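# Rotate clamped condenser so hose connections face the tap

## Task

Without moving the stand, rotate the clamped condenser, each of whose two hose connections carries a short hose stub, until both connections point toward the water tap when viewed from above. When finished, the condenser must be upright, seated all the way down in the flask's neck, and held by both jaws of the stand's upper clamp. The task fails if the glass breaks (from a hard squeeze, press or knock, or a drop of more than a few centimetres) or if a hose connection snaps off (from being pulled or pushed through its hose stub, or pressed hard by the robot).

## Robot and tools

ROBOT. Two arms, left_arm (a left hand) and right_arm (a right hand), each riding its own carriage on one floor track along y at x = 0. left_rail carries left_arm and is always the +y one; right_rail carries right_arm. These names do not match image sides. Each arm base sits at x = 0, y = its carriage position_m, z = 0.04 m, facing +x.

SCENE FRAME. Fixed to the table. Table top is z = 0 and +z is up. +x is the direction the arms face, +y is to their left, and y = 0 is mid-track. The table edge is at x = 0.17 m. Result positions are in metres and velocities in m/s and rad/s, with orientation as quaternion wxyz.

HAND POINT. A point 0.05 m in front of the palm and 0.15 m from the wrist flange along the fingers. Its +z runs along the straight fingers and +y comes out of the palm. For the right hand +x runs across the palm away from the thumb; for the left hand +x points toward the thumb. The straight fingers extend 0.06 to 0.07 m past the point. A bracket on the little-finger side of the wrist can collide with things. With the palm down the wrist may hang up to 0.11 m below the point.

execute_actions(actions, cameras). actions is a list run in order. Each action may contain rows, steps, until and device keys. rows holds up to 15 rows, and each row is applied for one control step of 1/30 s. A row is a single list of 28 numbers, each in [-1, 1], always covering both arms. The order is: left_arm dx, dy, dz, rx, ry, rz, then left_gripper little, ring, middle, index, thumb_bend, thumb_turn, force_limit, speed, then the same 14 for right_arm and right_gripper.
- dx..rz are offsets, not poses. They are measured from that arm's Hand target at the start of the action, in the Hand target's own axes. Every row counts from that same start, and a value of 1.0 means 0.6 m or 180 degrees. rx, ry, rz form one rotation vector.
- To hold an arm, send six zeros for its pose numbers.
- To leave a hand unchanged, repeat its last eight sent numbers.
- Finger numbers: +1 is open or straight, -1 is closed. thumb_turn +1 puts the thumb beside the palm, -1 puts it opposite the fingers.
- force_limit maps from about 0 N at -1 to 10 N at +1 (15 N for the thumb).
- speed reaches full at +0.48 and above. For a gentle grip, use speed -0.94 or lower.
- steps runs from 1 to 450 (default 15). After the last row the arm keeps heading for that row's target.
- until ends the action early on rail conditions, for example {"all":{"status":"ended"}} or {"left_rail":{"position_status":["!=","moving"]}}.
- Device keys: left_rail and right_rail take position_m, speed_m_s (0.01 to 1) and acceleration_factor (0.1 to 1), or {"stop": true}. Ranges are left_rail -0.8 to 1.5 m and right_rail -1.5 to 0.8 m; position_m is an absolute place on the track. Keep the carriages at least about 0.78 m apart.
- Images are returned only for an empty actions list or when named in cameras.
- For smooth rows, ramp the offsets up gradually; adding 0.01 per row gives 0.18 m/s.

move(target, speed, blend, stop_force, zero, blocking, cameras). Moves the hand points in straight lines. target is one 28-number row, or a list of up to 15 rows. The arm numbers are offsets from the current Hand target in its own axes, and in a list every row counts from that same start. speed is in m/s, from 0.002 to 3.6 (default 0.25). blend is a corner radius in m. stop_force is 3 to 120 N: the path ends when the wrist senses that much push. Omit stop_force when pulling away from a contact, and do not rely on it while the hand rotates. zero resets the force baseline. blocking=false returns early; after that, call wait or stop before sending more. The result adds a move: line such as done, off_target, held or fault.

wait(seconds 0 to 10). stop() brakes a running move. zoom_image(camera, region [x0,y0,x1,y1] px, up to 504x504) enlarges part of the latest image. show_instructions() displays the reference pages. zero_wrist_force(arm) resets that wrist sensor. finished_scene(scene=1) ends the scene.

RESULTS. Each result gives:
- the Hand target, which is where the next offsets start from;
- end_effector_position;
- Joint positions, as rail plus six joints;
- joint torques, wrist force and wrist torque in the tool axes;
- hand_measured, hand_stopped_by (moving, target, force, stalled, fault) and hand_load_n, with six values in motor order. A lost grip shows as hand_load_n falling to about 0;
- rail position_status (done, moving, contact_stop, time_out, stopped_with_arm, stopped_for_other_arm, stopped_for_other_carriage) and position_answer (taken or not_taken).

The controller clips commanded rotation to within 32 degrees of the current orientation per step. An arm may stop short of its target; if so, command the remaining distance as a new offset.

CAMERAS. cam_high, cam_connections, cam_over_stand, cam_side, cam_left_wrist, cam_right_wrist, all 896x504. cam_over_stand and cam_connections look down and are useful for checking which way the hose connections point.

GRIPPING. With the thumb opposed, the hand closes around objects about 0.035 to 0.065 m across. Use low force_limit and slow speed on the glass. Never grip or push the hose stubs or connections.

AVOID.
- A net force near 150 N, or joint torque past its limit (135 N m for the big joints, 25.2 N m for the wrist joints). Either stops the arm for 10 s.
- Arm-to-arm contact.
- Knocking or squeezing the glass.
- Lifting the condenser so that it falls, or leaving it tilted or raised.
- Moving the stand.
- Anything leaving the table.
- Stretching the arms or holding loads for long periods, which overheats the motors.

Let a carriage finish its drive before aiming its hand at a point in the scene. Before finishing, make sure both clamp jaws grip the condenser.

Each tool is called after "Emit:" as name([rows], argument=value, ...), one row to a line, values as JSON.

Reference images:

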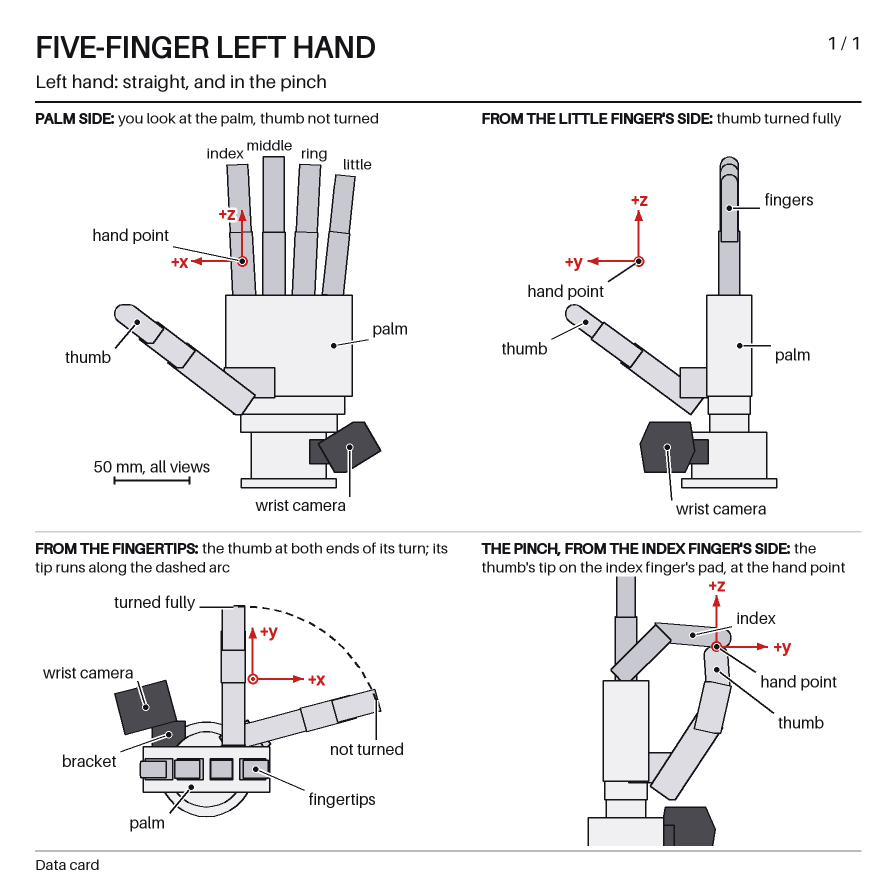

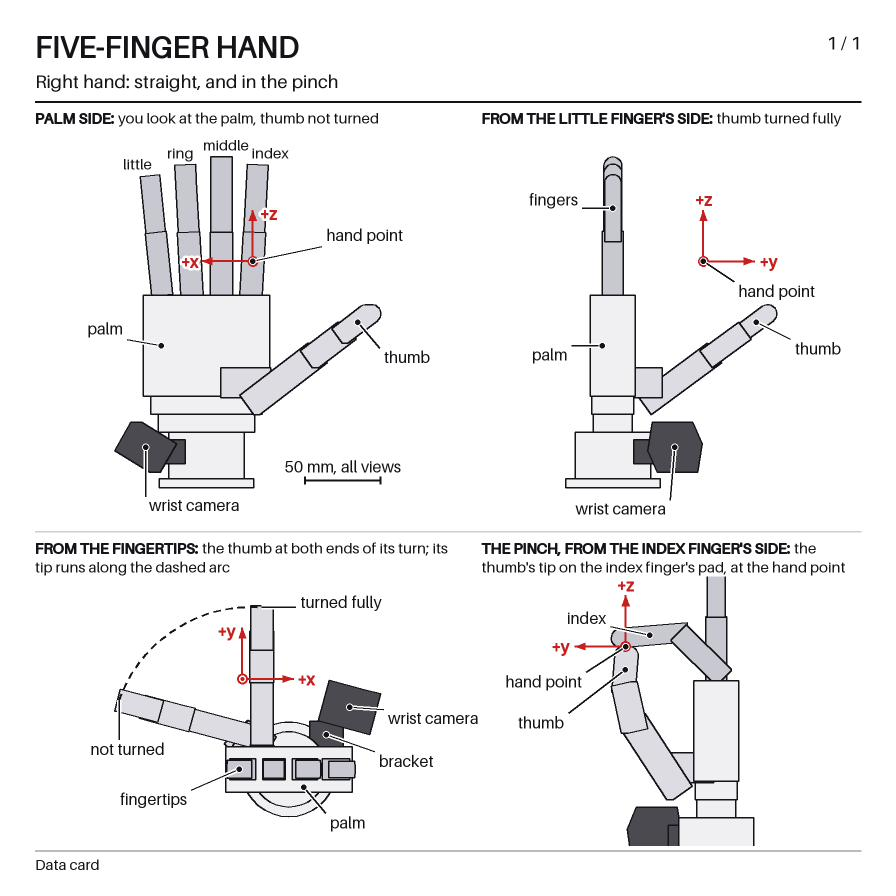

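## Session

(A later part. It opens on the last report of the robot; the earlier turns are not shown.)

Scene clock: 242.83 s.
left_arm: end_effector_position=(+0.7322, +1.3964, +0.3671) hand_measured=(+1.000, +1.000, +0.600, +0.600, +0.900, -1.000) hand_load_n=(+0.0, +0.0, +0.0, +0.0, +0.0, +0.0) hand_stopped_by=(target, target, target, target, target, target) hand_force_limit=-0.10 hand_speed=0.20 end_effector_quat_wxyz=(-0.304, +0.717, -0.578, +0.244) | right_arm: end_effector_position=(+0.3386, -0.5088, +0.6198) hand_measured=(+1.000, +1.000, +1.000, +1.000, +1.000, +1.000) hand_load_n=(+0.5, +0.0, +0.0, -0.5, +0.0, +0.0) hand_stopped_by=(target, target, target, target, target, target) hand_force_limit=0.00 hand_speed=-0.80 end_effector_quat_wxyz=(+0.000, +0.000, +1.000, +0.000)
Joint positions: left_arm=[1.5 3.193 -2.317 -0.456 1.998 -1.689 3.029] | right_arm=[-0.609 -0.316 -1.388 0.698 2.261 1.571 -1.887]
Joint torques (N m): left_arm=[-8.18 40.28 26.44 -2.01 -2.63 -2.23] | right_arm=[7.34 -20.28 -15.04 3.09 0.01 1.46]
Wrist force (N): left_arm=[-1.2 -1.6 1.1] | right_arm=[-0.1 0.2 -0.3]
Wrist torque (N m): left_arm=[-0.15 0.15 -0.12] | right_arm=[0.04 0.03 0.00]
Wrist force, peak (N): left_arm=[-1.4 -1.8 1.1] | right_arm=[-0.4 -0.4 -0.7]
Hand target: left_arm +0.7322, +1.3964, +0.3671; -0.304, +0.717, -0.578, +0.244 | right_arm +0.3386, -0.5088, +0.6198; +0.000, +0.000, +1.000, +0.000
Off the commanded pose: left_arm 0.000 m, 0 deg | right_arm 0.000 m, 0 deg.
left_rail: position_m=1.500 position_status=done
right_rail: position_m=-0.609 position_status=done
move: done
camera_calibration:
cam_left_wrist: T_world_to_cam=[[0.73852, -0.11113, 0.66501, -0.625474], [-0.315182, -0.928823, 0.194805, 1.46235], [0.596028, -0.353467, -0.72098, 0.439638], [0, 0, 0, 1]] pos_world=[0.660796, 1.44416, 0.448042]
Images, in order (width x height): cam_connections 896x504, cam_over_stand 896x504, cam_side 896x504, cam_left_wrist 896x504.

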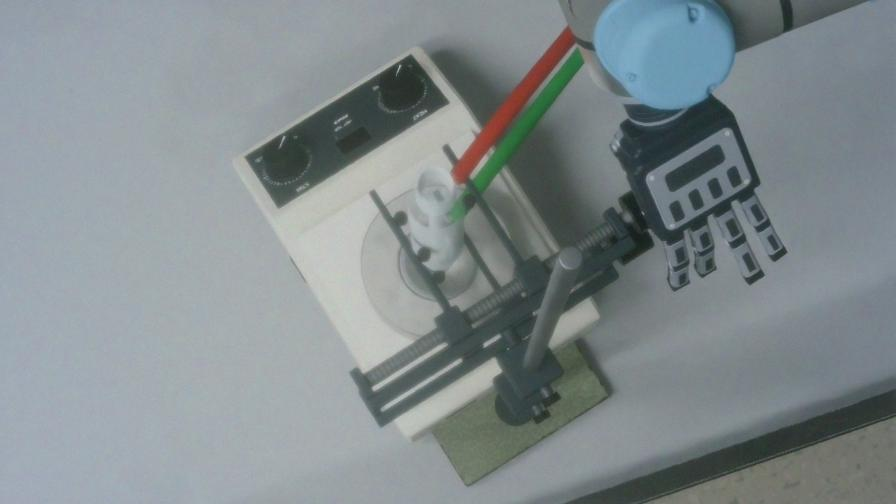

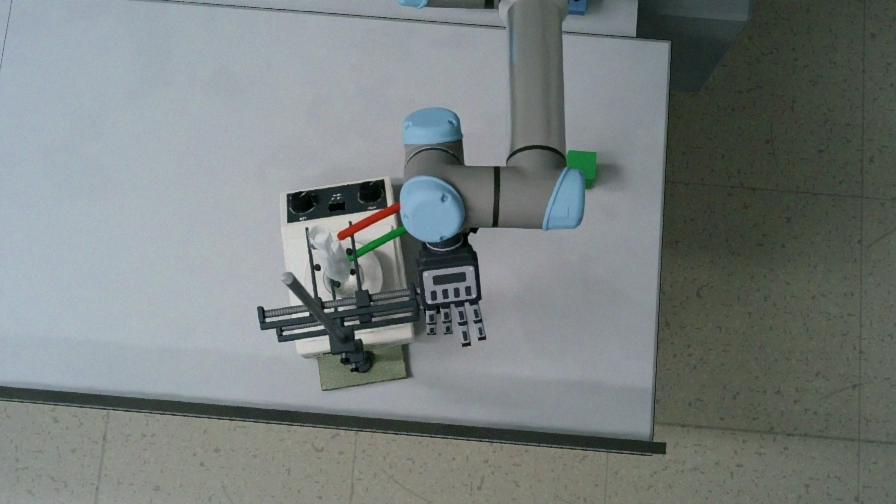

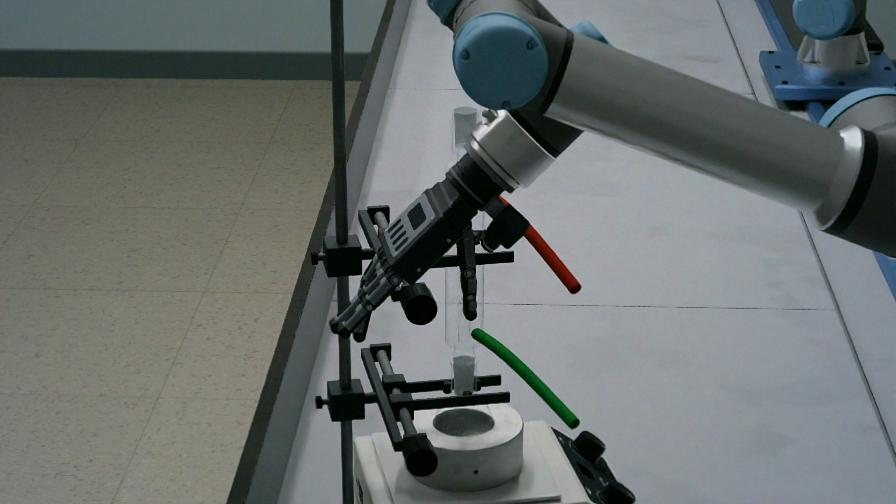

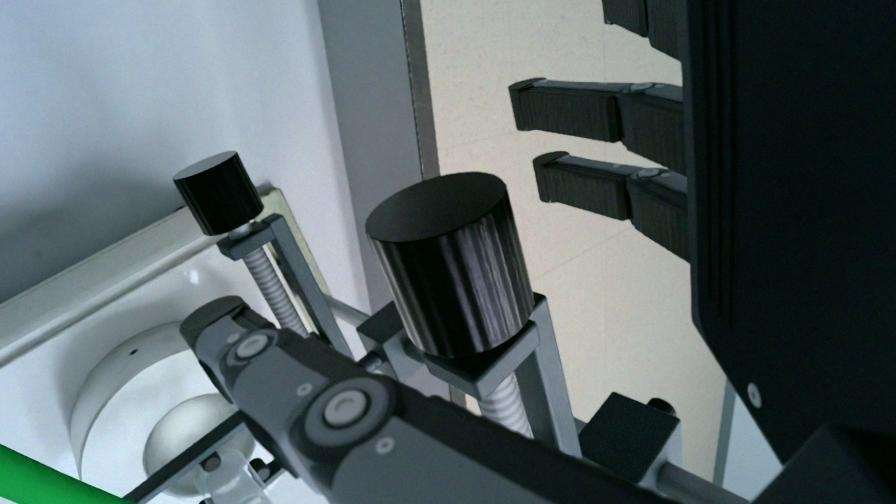

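Emit:
execute_actions([
  {"rows": [[0,0,0,0,0,0, 1,1,0.2,0.2,0.6,-1,-0.1,-0.1, 0,0,0,0,0,0,1,1,1,1,1,1,0,-0.8]], "steps": 16},
  {"rows": [[0,0,0,0,0,0, 1,1,-0.5,-0.5,-0.1,-1,-0.2,-0.88, 0,0,0,0,0,0,1,1,1,1,1,1,0,-0.8]], "steps": 60},
], cameras=["cam_left_wrist"])

Emit:
move(target=[0,-0.0011,-0.0006,0.0778,0,0, 1,1,-0.5,-0.5,-0.1,-1,-0.2,-0.88, 0,0,0,0,0,0,1,1,1,1,1,1,0,-0.8], speed=0.2, cameras=["cam_left_wrist", "cam_connections"])

Scene clock: 246.97 s.
left_arm: end_effector_position=(+0.7322, +1.3964, +0.3671) hand_measured=(+1.000, +1.000, -0.008, +0.002, +0.388, -1.000) hand_load_n=(+0.0, +0.0, +6.0, +5.5, +6.0, +0.5) hand_stopped_by=(target, target, force, force, force, target) hand_force_limit=-0.20 hand_speed=-0.88 end_effector_quat_wxyz=(-0.304, +0.717, -0.578, +0.244) | right_arm: end_effector_position=(+0.3386, -0.5088, +0.6198) hand_measured=(+1.000, +1.000, +1.000, +1.000, +1.000, +1.000) hand_load_n=(+0.0, +0.0, +0.0, +0.0, +0.0, +0.0) hand_stopped_by=(target, target, target, target, target, target) hand_force_limit=0.00 hand_speed=-0.80 end_effector_quat_wxyz=(+0.000, +0.000, +1.000, +0.000)
Joint positions: left_arm=[1.5 3.193 -2.318 -0.456 1.998 -1.689 3.029] | right_arm=[-0.609 -0.316 -1.388 0.698 2.261 1.571 -1.887]
Joint torques (N m): left_arm=[-7.45 65.37 27.12 -1.33 0.08 -0.21] | right_arm=[7.3 -19.95 -14.93 3.19 0.07 1.48]
Wrist force (N): left_arm=[-0.7 -3.3 9.4] | right_arm=[0.1 -0.1 -0.3]
Wrist torque (N m): left_arm=[-0.05 0.19 -0.16] | right_arm=[0.00 -0.01 0.00]
Wrist force, peak (N): left_arm=[-0.5 -7.5 11.2] | right_arm=[-0.1 0.2 -0.7]
Hand target: left_arm +0.7322, +1.3964, +0.3671; -0.304, +0.717, -0.578, +0.244 | right_arm +0.3386, -0.5088, +0.6198; +0.000, +0.000, +1.000, +0.000
Off the commanded pose: left_arm 0.000 m, 0 deg | right_arm 0.000 m, 0 deg.
left_rail: position_m=1.500 position_status=done
right_rail: position_m=-0.609 position_status=done
camera_calibration:
cam_left_wrist: T_world_to_cam=[[0.738618, -0.110855, 0.664948, -0.625907], [-0.314907, -0.928888, 0.194938, 1.46221], [0.596052, -0.353381, -0.721002, 0.439509], [0, 0, 0, 1]] pos_world=[0.660795, 1.44416, 0.448042]
Images, in order (width x height): cam_left_wrist 896x504.

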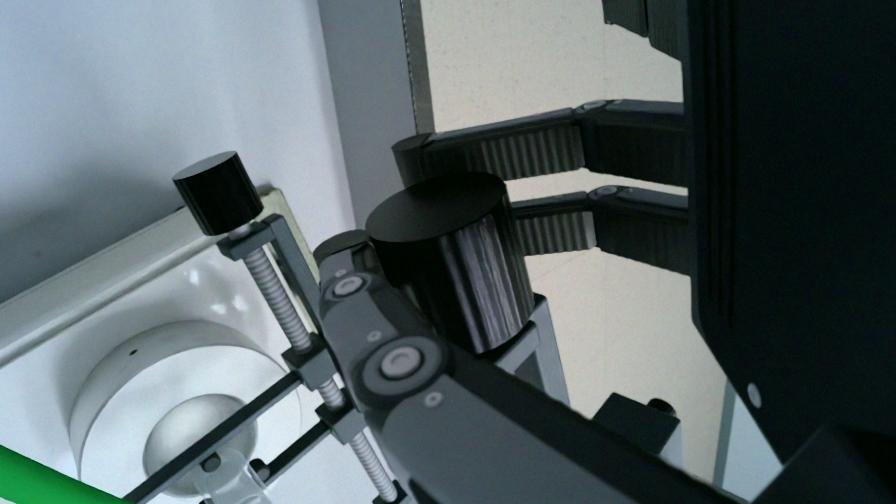

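Scene clock: 248.37 s.
left_arm: end_effector_position=(+0.7324, +1.3964, +0.3679) hand_measured=(+1.000, +1.000, -0.008, +0.002, +0.390, -1.000) hand_load_n=(+0.0, +0.0, +3.5, +4.0, +10.0, +0.5) hand_stopped_by=(target, target, force, force, force, target) hand_force_limit=-0.20 hand_speed=-0.88 end_effector_quat_wxyz=(-0.390, +0.674, -0.544, +0.313) | right_arm: end_effector_position=(+0.3386, -0.5088, +0.6198) hand_measured=(+1.000, +1.000, +1.000, +1.000, +1.000, +1.000) hand_load_n=(+0.0, -0.5, +0.0, +0.0, -0.5, +0.0) hand_stopped_by=(target, target, target, target, target, target) hand_force_limit=0.00 hand_speed=-0.80 end_effector_quat_wxyz=(+0.000, +0.000, +1.000, +0.000)
Joint positions: left_arm=[1.5 3.178 -2.064 -0.938 2.471 -1.725 3.053] | right_arm=[-0.609 -0.316 -1.388 0.698 2.261 1.571 -1.887]
Joint torques (N m): left_arm=[9.12 52.27 14 3.65 4.29 1.59] | right_arm=[7.29 -20.43 -15.52 3.15 0.15 1.55]
Wrist force (N): left_arm=[-8.6 3.0 -3.6] | right_arm=[0.1 0.3 -0.1]
Wrist torque (N m): left_arm=[-0.17 -0.06 -0.35] | right_arm=[0.06 0.00 0.01]
Wrist force, peak (N): left_arm=[-0.5 10.1 28.7] | right_arm=[0.0 0.5 -0.7]
Hand target: left_arm +0.7324, +1.3964, +0.3679; -0.390, +0.674, -0.544, +0.313 | right_arm +0.3386, -0.5088, +0.6198; +0.000, +0.000, +1.000, +0.000
Off the commanded pose: left_arm 0.000 m, 0 deg | right_arm 0.000 m, 0 deg.
left_rail: position_m=1.500 position_status=done
right_rail: position_m=-0.609 position_status=done
move: done
camera_calibration:
cam_left_wrist: T_world_to_cam=[[0.561201, -0.149906, 0.813991, -0.496909], [-0.346714, -0.935593, 0.0667392, 1.54191], [0.75156, -0.319677, -0.57703, 0.226054], [0, 0, 0, 1]] pos_world=[0.643574, 1.44037, 0.432014]
Images, in order (width x height): cam_connections 896x504, cam_left_wrist 896x504.

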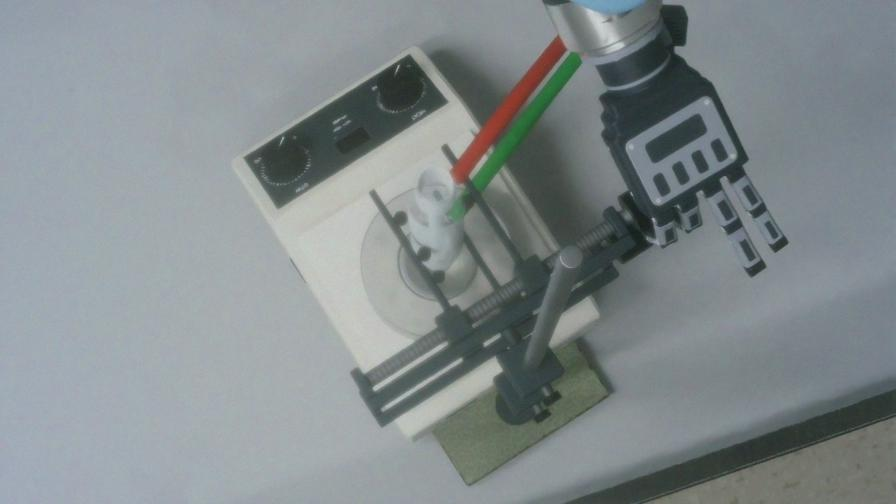

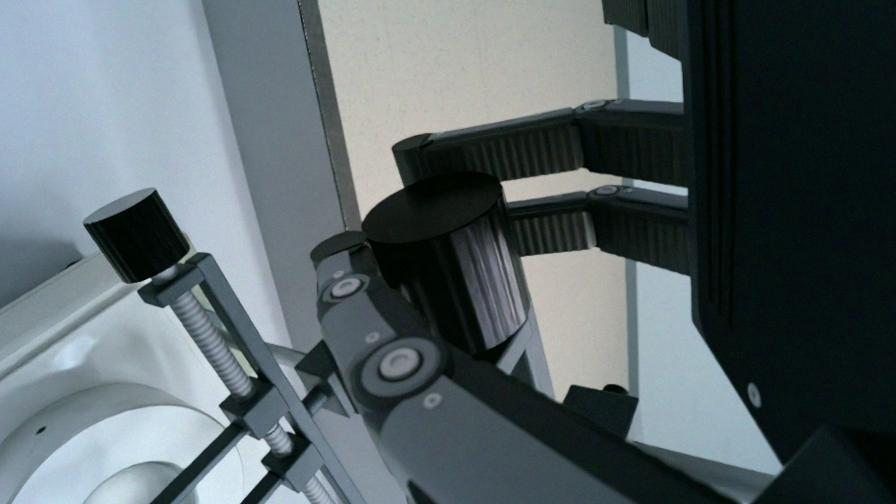

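Emit:
move([
  [0,0,0,0,0,0, 1,1,0.4,0.4,0.75,-1,-0.1,0.0, 0,0,0,0,0,0,1,1,1,1,1,1,0,-0.8],
  [0,0.0028,-0.0113,-0.0778,0,0, 1,1,0.4,0.4,0.75,-1,-0.1,0.0, 0,0,0,0,0,0,1,1,1,1,1,1,0,-0.8],
], speed=0.2, cameras=["cam_left_wrist"])

Emit:
execute_actions([
  {"rows": [[0,0,0,0,0,0, 1,1,-0.5,-0.5,-0.1,-1,-0.2,-0.88, 0,0,0,0,0,0,1,1,1,1,1,1,0,-0.8]], "steps": 85},
], cameras=["cam_left_wrist", "cam_side"])

Scene clock: 253.33 s.
left_arm: end_effector_position=(+0.7258, +1.3950, +0.3698) hand_measured=(+1.000, +1.000, +0.400, +0.400, +0.750, -1.000) hand_load_n=(+0.0, +0.0, +0.0, +0.0, +0.0, +0.0) hand_stopped_by=(target, target, target, target, target, target) hand_force_limit=-0.10 hand_speed=0.00 end_effector_quat_wxyz=(-0.305, +0.717, -0.578, +0.244) | right_arm: end_effector_position=(+0.3386, -0.5088, +0.6198) hand_measured=(+1.000, +1.000, +1.000, +1.000, +1.000, +1.000) hand_load_n=(+0.0, +0.0, +0.0, +0.0, +0.0, +0.0) hand_stopped_by=(target, target, target, target, target, target) hand_force_limit=0.00 hand_speed=-0.80 end_effector_quat_wxyz=(+0.000, +0.000, +1.000, +0.000)
Joint positions: left_arm=[1.5 3.191 -2.292 -0.494 2.01 -1.69 3.027] | right_arm=[-0.609 -0.316 -1.388 0.698 2.261 1.571 -1.887]
Joint torques (N m): left_arm=[-7.8 38.03 28.01 -1.86 -2.66 -2.16] | right_arm=[7.5 -20.29 -15.37 3.11 0.11 1.47]
Wrist force (N): left_arm=[-1.5 -1.6 1.0] | right_arm=[-0.1 0.1 -0.1]
Wrist torque (N m): left_arm=[-0.15 0.21 -0.15] | right_arm=[0.02 0.02 -0.01]
Wrist force, peak (N): left_arm=[-8.3 2.9 -3.7] | right_arm=[-0.5 -0.6 -0.4]
Hand target: left_arm +0.7258, +1.3950, +0.3698; -0.304, +0.717, -0.578, +0.244 | right_arm +0.3386, -0.5088, +0.6198; +0.000, +0.000, +1.000, +0.000
Off the commanded pose: left_arm 0.000 m, 0 deg | right_arm 0.000 m, 0 deg.
left_rail: position_m=1.500 position_status=done
right_rail: position_m=-0.609 position_status=done
move: done
camera_calibration:
cam_left_wrist: T_world_to_cam=[[0.738446, -0.110913, 0.665128, -0.622949], [-0.314986, -0.928888, 0.194812, 1.45849], [0.596222, -0.353364, -0.72087, 0.444507], [0, 0, 0, 1]] pos_world=[0.654395, 1.44276, 0.450641]
Images, in order (width x height): cam_left_wrist 896x504.

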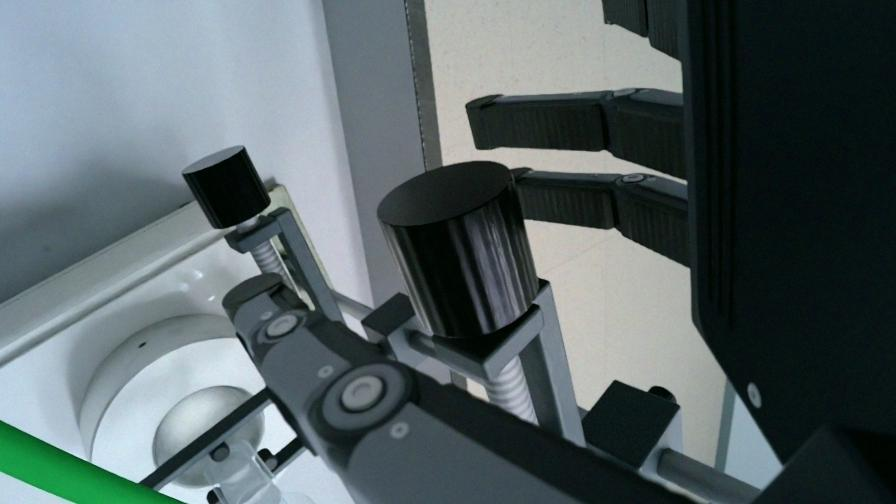

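Scene clock: 256.37 s.
left_arm: end_effector_position=(+0.7258, +1.3950, +0.3698) hand_measured=(+1.000, +1.000, +0.080, +0.102, +0.296, -1.000) hand_load_n=(+0.0, +0.0, +8.0, +4.0, +6.5, +0.5) hand_stopped_by=(target, target, force, force, force, target) hand_force_limit=-0.20 hand_speed=-0.88 end_effector_quat_wxyz=(-0.304, +0.717, -0.578, +0.244) | right_arm: end_effector_position=(+0.3386, -0.5088, +0.6198) hand_measured=(+1.000, +1.000, +1.000, +1.000, +1.000, +1.000) hand_load_n=(+0.0, +0.0, +0.0, +0.0, +0.0, +0.0) hand_stopped_by=(target, target, target, target, target, target) hand_force_limit=0.00 hand_speed=-0.80 end_effector_quat_wxyz=(+0.000, +0.000, +1.000, +0.000)
Joint positions: left_arm=[1.5 3.191 -2.293 -0.493 2.01 -1.69 3.027] | right_arm=[-0.609 -0.316 -1.388 0.698 2.261 1.571 -1.887]
Joint torques (N m): left_arm=[-7.87 65.34 22.34 -2.19 2.05 0.3] | right_arm=[7.5 -19.97 -14.88 3.17 0.02 1.51]
Wrist force (N): left_arm=[-0.5 -4.2 9.9] | right_arm=[-0.1 0.1 -0.3]
Wrist torque (N m): left_arm=[-0.07 0.25 -0.12] | right_arm=[0.04 0.02 0.00]
Wrist force, peak (N): left_arm=[-0.6 -9.0 11.5] | right_arm=[-0.2 -0.5 -0.6]
Hand target: left_arm +0.7258, +1.3950, +0.3698; -0.304, +0.717, -0.578, +0.244 | right_arm +0.3386, -0.5088, +0.6198; +0.000, +0.000, +1.000, +0.000
Off the commanded pose: left_arm 0.000 m, 0 deg | right_arm 0.000 m, 0 deg.
left_rail: position_m=1.500 position_status=done
right_rail: position_m=-0.609 position_status=done
camera_calibration:
cam_left_wrist: T_world_to_cam=[[0.738658, -0.110877, 0.664899, -0.623103], [-0.314895, -0.928895, 0.194926, 1.45837], [0.596008, -0.353357, -0.72105, 0.44479], [0, 0, 0, 1]] pos_world=[0.654395, 1.44276, 0.450742]
Images, in order (width x height): cam_side 896x504, cam_left_wrist 896x504.

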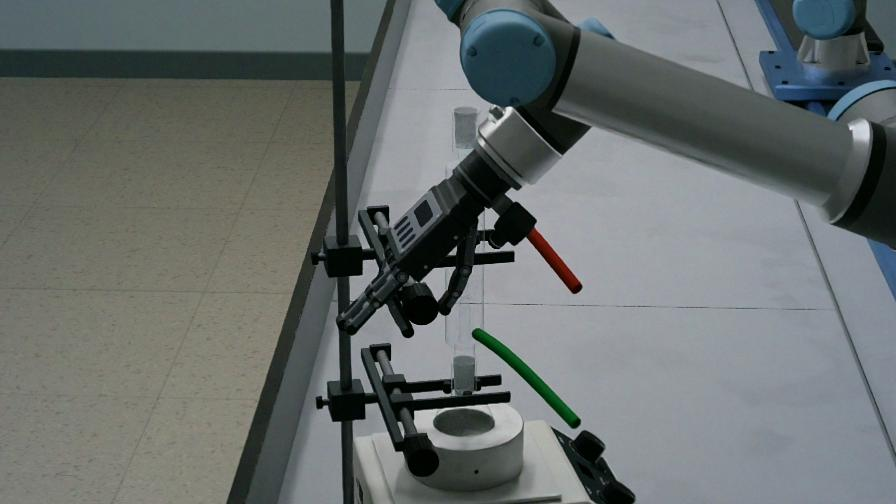

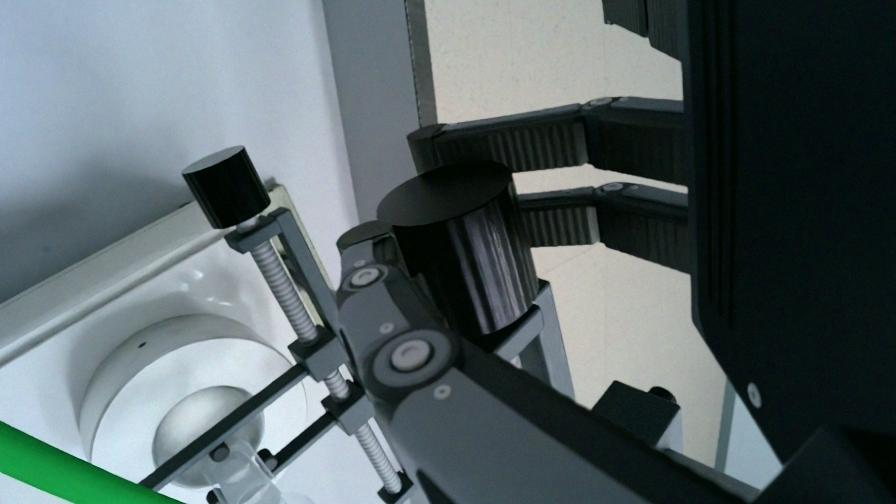

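Emit:
move(target=[0,0.0016,0.0006,0.0778,0,0, 1,1,-0.5,-0.5,-0.1,-1,-0.2,-0.88, 0,0,0,0,0,0,1,1,1,1,1,1,0,-0.8], speed=0.15, cameras=["cam_left_wrist", "cam_connections"])

Emit:
zoom_image(camera="cam_connections", region=[390, 150, 530, 320])

Scene clock: 258.40 s.
left_arm: end_effector_position=(+0.7254, +1.3949, +0.3689) hand_measured=(+1.000, +1.000, +0.080, +0.102, +0.296, -1.000) hand_load_n=(+0.0, +0.0, +7.0, +3.5, +6.5, +1.0) hand_stopped_by=(target, target, force, force, force, target) hand_force_limit=-0.20 hand_speed=-0.88 end_effector_quat_wxyz=(-0.390, +0.674, -0.544, +0.313) | right_arm: end_effector_position=(+0.3386, -0.5088, +0.6198) hand_measured=(+1.000, +1.000, +1.000, +1.000, +1.000, +1.000) hand_load_n=(+0.0, +0.0, +0.0, +0.0, +0.0, +0.0) hand_stopped_by=(target, target, target, target, target, target) hand_force_limit=0.00 hand_speed=-0.80 end_effector_quat_wxyz=(+0.000, +0.000, +1.000, +0.000)
Joint positions: left_arm=[1.5 3.176 -2.045 -0.964 2.477 -1.727 3.052] | right_arm=[-0.609 -0.316 -1.388 0.698 2.261 1.571 -1.887]
Joint torques (N m): left_arm=[-8.36 58.96 13.78 2.5 0.61 1.8] | right_arm=[7.42 -20.11 -15.27 3.13 0.09 1.45]
Wrist force (N): left_arm=[-3.5 3.2 4.8] | right_arm=[0.1 0.0 -0.4]
Wrist torque (N m): left_arm=[-0.20 0.07 -0.33] | right_arm=[0.02 -0.01 0.01]
Wrist force, peak (N): left_arm=[1.5 3.0 26.1] | right_arm=[-0.2 -0.4 -0.5]
Hand target: left_arm +0.7254, +1.3949, +0.3689; -0.390, +0.674, -0.544, +0.313 | right_arm +0.3386, -0.5088, +0.6198; +0.000, +0.000, +1.000, +0.000
Off the commanded pose: left_arm 0.000 m, 0 deg | right_arm 0.000 m, 0 deg.
left_rail: position_m=1.500 position_status=done
right_rail: position_m=-0.609 position_status=done
move: done
camera_calibration:
cam_left_wrist: T_world_to_cam=[[0.561189, -0.14984, 0.814012, -0.494171], [-0.346587, -0.935642, 0.0667114, 1.53805], [0.751628, -0.319564, -0.577005, 0.231122], [0, 0, 0, 1]] pos_world=[0.636673, 1.43887, 0.433014]
Images, in order (width x height): cam_connections 896x504, cam_left_wrist 896x504.

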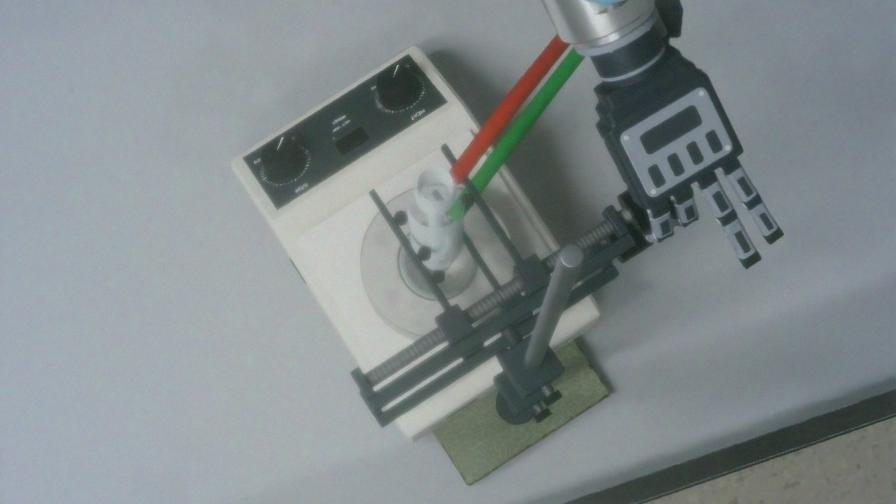

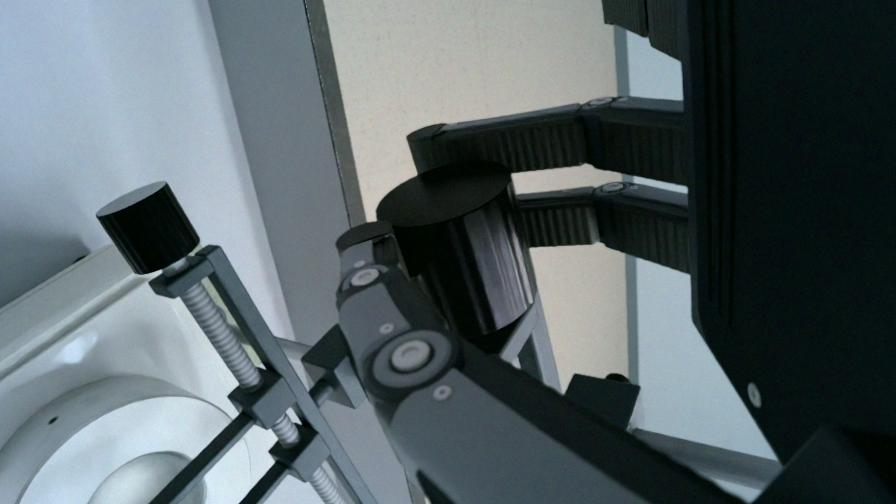

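Scaled by 2.965 from the camera's 896x504 image, which has a finer 1280x720 frame.

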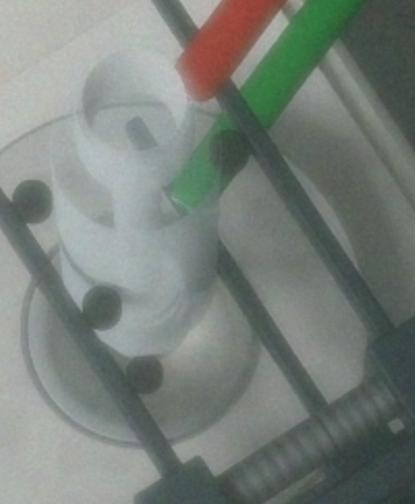

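Emit:
move([
  [0,0,0.0012,0,0,0, 1,1,-0.5,-0.5,-0.1,-1,-0.2,-0.88, 0,0,0,0,0,0,1,1,1,1,1,1,0,-0.8],
  [0,0.0013,0.0018,0.0778,0,0, 1,1,-0.5,-0.5,-0.1,-1,-0.2,-0.88, 0,0,0,0,0,0,1,1,1,1,1,1,0,-0.8],
], speed=0.1)

Scene clock: 261.57 s.
left_arm: end_effector_position=(+0.7259, +1.3950, +0.3677) hand_measured=(+1.000, +1.000, +0.080, +0.102, +0.298, -1.000) hand_load_n=(+0.0, +0.0, +5.5, +2.0, +7.5, +0.5) hand_stopped_by=(target, target, force, force, force, target) hand_force_limit=-0.20 hand_speed=-0.88 end_effector_quat_wxyz=(-0.469, +0.622, -0.501, +0.377) | right_arm: end_effector_position=(+0.3386, -0.5088, +0.6198) hand_measured=(+1.000, +1.000, +1.000, +1.000, +1.000, +1.000) hand_load_n=(+0.0, +0.0, +0.0, +0.0, +0.0, +0.0) hand_stopped_by=(target, target, target, target, target, target) hand_force_limit=0.00 hand_speed=-0.80 end_effector_quat_wxyz=(+0.000, +0.000, +1.000, +0.000)
Joint positions: left_arm=[1.5 3.163 -1.892 -1.289 2.896 -1.757 3.089] | right_arm=[-0.609 -0.316 -1.388 0.698 2.261 1.571 -1.887]
Joint torques (N m): left_arm=[-8.05 47.37 14.99 3.73 -2.34 1.94] | right_arm=[7.75 -19.84 -14.87 3.1 -0.01 1.46]
Wrist force (N): left_arm=[-2.7 0.2 -2.3] | right_arm=[-0.1 -0.1 -0.2]
Wrist torque (N m): left_arm=[-0.32 0.03 -0.26] | right_arm=[-0.01 0.02 -0.01]
Wrist force, peak (N): left_arm=[-3.8 -0.6 -11.2] | right_arm=[-0.2 -0.3 -0.7]
Hand target: left_arm +0.7259, +1.3950, +0.3676; -0.469, +0.622, -0.501, +0.377 | right_arm +0.3386, -0.5088, +0.6198; +0.000, +0.000, +1.000, +0.000
Off the commanded pose: left_arm 0.000 m, 0 deg | right_arm 0.000 m, 0 deg.
left_rail: position_m=1.500 position_status=done
right_rail: position_m=-0.609 position_status=done
move: done

Emit:
move([
  [0,0,0,0,0,0, 1,1,0.4,0.4,0.75,-1,-0.2,0.2, 0,0,0,0,0,0,1,1,1,1,1,1,0,-0.8],
  [0,-0.0034,-0.0012,-0.1556,0,0, 1,1,0.4,0.4,0.75,-1,-0.2,0.2, 0,0,0,0,0,0,1,1,1,1,1,1,0,-0.8],
  [0,-0.0034,-0.0012,-0.1556,0,0, 1,1,-0.5,-0.5,-0.1,-1,-0.2,-0.86, 0,0,0,0,0,0,1,1,1,1,1,1,0,-0.8],
  [0,-0.0031,-0.0006,-0.1556,0,0, 1,1,-0.5,-0.5,-0.1,-1,-0.2,-0.86, 0,0,0,0,0,0,1,1,1,1,1,1,0,-0.8],
  [0,0,-0.0006,0,0,0, 1,1,-0.5,-0.5,-0.1,-1,-0.2,-0.86, 0,0,0,0,0,0,1,1,1,1,1,1,0,-0.8],
], speed=[0.3,0.3,0.3,0.1,0.1], cameras=["cam_left_wrist", "cam_connections", "cam_side"])

Emit:
zoom_image(camera="cam_connections", region=[390, 150, 530, 320])

Scene clock: 271.73 s.
left_arm: end_effector_position=(+0.7256, +1.3950, +0.3678) hand_measured=(+1.000, +1.000, +0.068, +0.092, +0.314, -1.000) hand_load_n=(+0.0, +0.0, +11.0, +5.5, +3.5, +0.5) hand_stopped_by=(target, target, force, force, force, target) hand_force_limit=-0.20 hand_speed=-0.86 end_effector_quat_wxyz=(-0.469, +0.622, -0.501, +0.377) | right_arm: end_effector_position=(+0.3386, -0.5088, +0.6198) hand_measured=(+1.000, +1.000, +1.000, +1.000, +1.000, +1.000) hand_load_n=(+0.0, +0.0, +0.0, +0.0, +0.0, -0.5) hand_stopped_by=(target, target, target, target, target, target) hand_force_limit=0.00 hand_speed=-0.80 end_effector_quat_wxyz=(+0.000, +0.000, +1.000, +0.000)
Joint positions: left_arm=[1.5 3.163 -1.891 -1.29 2.896 -1.757 3.089] | right_arm=[-0.609 -0.316 -1.388 0.698 2.261 1.571 -1.887]
Joint torques (N m): left_arm=[-11.48 55.52 12.64 0.88 -2.35 2.11] | right_arm=[7.28 -19.69 -15.49 3.18 0.04 1.41]
Wrist force (N): left_arm=[-1.1 0.3 16.9] | right_arm=[-0.1 -0.2 -0.2]
Wrist torque (N m): left_arm=[-0.34 0.26 -0.23] | right_arm=[-0.03 0.03 -0.01]
Wrist force, peak (N): left_arm=[1.0 0.8 23.6] | right_arm=[0.2 0.0 -0.8]
Hand target: left_arm +0.7256, +1.3950, +0.3677; -0.469, +0.622, -0.501, +0.377 | right_arm +0.3386, -0.5088, +0.6198; +0.000, +0.000, +1.000, +0.000
Off the commanded pose: left_arm 0.000 m, 0 deg | right_arm 0.000 m, 0 deg.
left_rail: position_m=1.500 position_status=done
right_rail: position_m=-0.609 position_status=done
move: done
camera_calibration:
cam_left_wrist: T_world_to_cam=[[0.353641, -0.195317, 0.914762, -0.31631], [-0.347189, -0.935503, -0.0655248, 1.58715], [0.868561, -0.294423, -0.398645, 0.0448118], [0, 0, 0, 1]] pos_world=[0.62398, 1.4362, 0.41121]
Images, in order (width x height): cam_connections 896x504, cam_side 896x504, cam_left_wrist 896x504.

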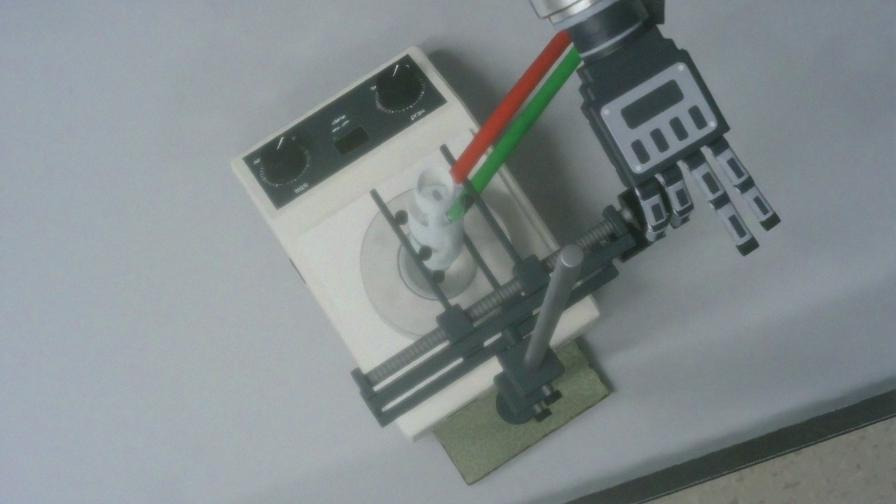

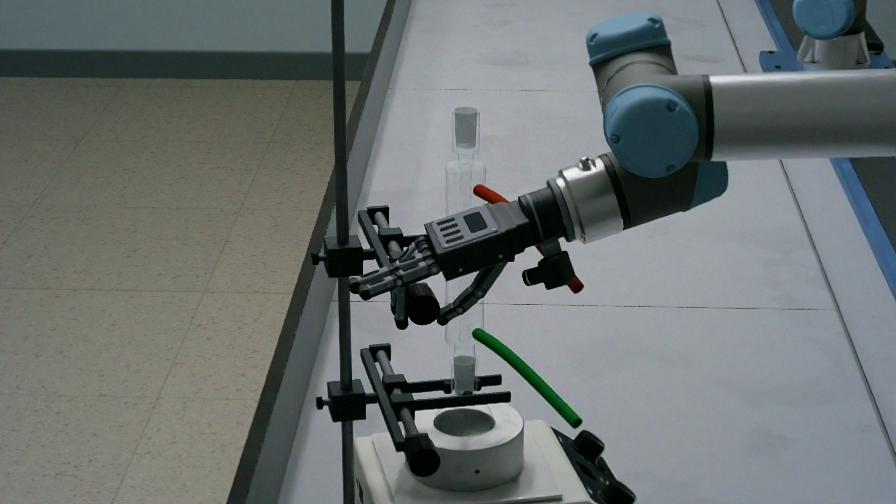

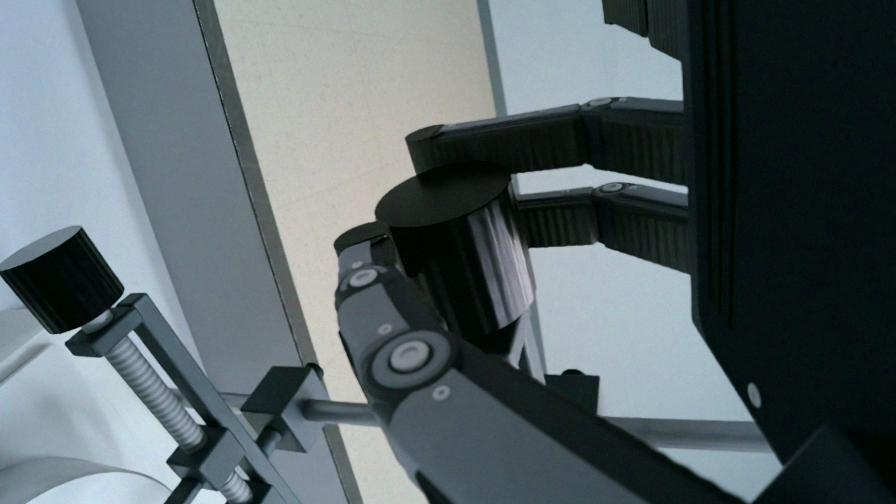

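Scaled by 2.965 from the camera's 896x504 image, which has a finer 1280x720 frame.

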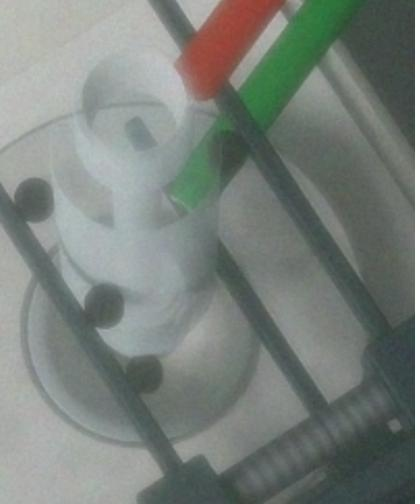

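Emit:
move([
  [0,0,0,0,0,0, 1,1,0.35,0.35,0.65,-1,-0.2,0.3, 0,0,0,0,0,0,1,1,1,1,1,1,0,-0.8],
  [0,-0.0033,-0.0007,-0.1556,0,0, 1,1,0.35,0.35,0.65,-1,-0.2,0.3, 0,0,0,0,0,0,1,1,1,1,1,1,0,-0.8],
  [0,-0.0033,-0.0007,-0.1556,0,0, 1,1,-0.5,-0.5,-0.1,-1,-0.2,-0.86, 0,0,0,0,0,0,1,1,1,1,1,1,0,-0.8],
  [0,-0.0028,0.0004,-0.1556,0,0, 1,1,-0.5,-0.5,-0.1,-1,-0.2,-0.86, 0,0,0,0,0,0,1,1,1,1,1,1,0,-0.8],
  [0,0,0.0008,0,0,0, 1,1,-0.5,-0.5,-0.1,-1,-0.2,-0.86, 0,0,0,0,0,0,1,1,1,1,1,1,0,-0.8],
], speed=[0.3,0.4,0.3,0.1,0.1], cameras=["cam_left_wrist", "cam_connections", "cam_side"])

Emit:
zoom_image(camera="cam_connections", region=[390, 150, 530, 320])

Scene clock: 280.23 s.
left_arm: end_effector_position=(+0.7261, +1.3951, +0.3676) hand_measured=(+1.000, +1.000, +0.068, +0.080, +0.316, -1.000) hand_load_n=(+0.0, +0.0, +7.0, +7.5, +5.0, +0.0) hand_stopped_by=(target, target, force, force, force, target) hand_force_limit=-0.20 hand_speed=-0.86 end_effector_quat_wxyz=(-0.469, +0.622, -0.501, +0.377) | right_arm: end_effector_position=(+0.3386, -0.5088, +0.6198) hand_measured=(+1.000, +1.000, +1.000, +1.000, +1.000, +1.000) hand_load_n=(+0.0, +0.0, +0.0, +0.0, +0.0, +0.0) hand_stopped_by=(target, target, target, target, target, target) hand_force_limit=0.00 hand_speed=-0.80 end_effector_quat_wxyz=(+0.000, +0.000, +1.000, +0.000)
Joint positions: left_arm=[1.5 3.163 -1.892 -1.289 2.896 -1.757 3.089] | right_arm=[-0.609 -0.316 -1.388 0.698 2.261 1.571 -1.887]
Joint torques (N m): left_arm=[-8.85 51.62 10.36 1.19 -2.68 2.09] | right_arm=[7.82 -20.18 -15.18 3.09 0.05 1.57]
Wrist force (N): left_arm=[0.3 -1.8 10.8] | right_arm=[-0.1 0.0 0.1]
Wrist torque (N m): left_arm=[-0.39 0.10 -0.14] | right_arm=[-0.01 0.02 -0.01]
Wrist force, peak (N): left_arm=[-0.9 0.4 17.1] | right_arm=[0.0 -0.2 -0.9]
Hand target: left_arm +0.7261, +1.3951, +0.3676; -0.469, +0.622, -0.501, +0.377 | right_arm +0.3386, -0.5088, +0.6198; +0.000, +0.000, +1.000, +0.000
Off the commanded pose: left_arm 0.000 m, 0 deg | right_arm 0.000 m, 0 deg.
left_rail: position_m=1.500 position_status=done
right_rail: position_m=-0.609 position_status=done
move: done
camera_calibration:
cam_left_wrist: T_world_to_cam=[[0.353641, -0.195317, 0.914762, -0.31634], [-0.347189, -0.935503, -0.0655248, 1.58738], [0.868561, -0.294423, -0.398645, 0.044454], [0, 0, 0, 1]] pos_world=[0.62438, 1.4363, 0.41111]
Images, in order (width x height): cam_connections 896x504, cam_side 896x504, cam_left_wrist 896x504.

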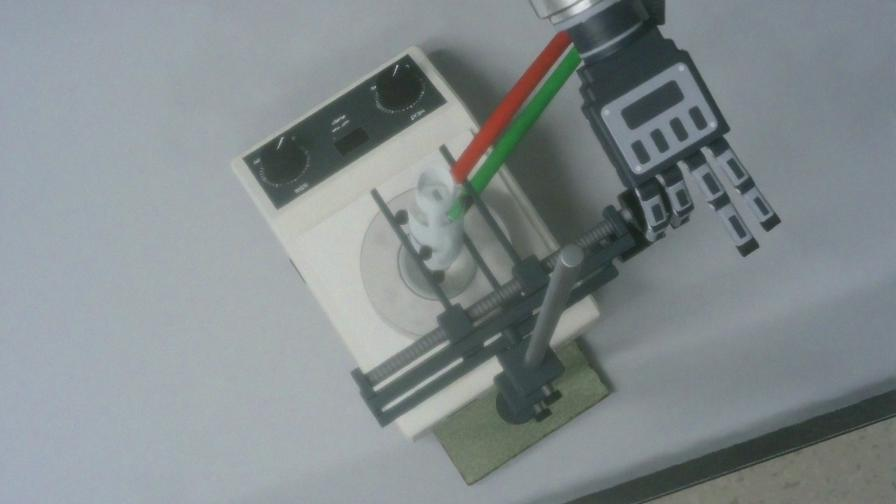

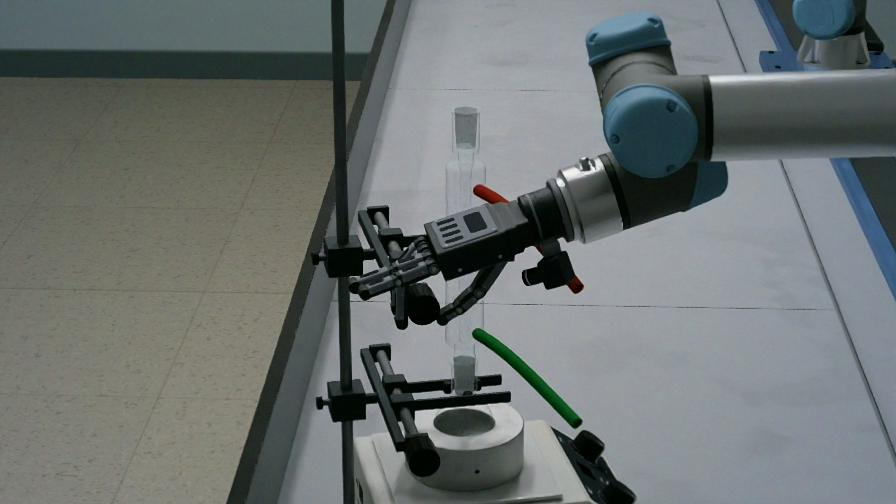

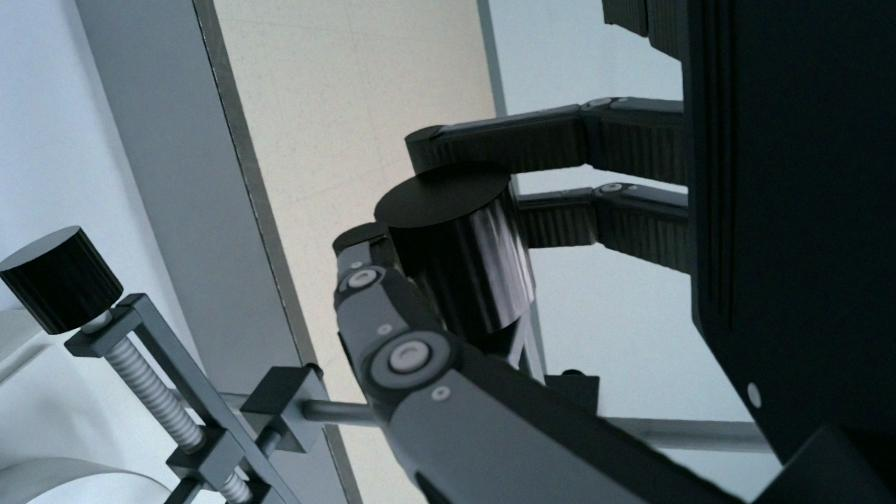

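Scaled by 2.965 from the camera's 896x504 image, which has a finer 1280x720 frame.

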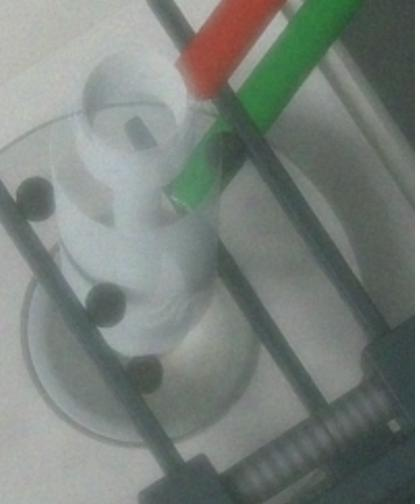

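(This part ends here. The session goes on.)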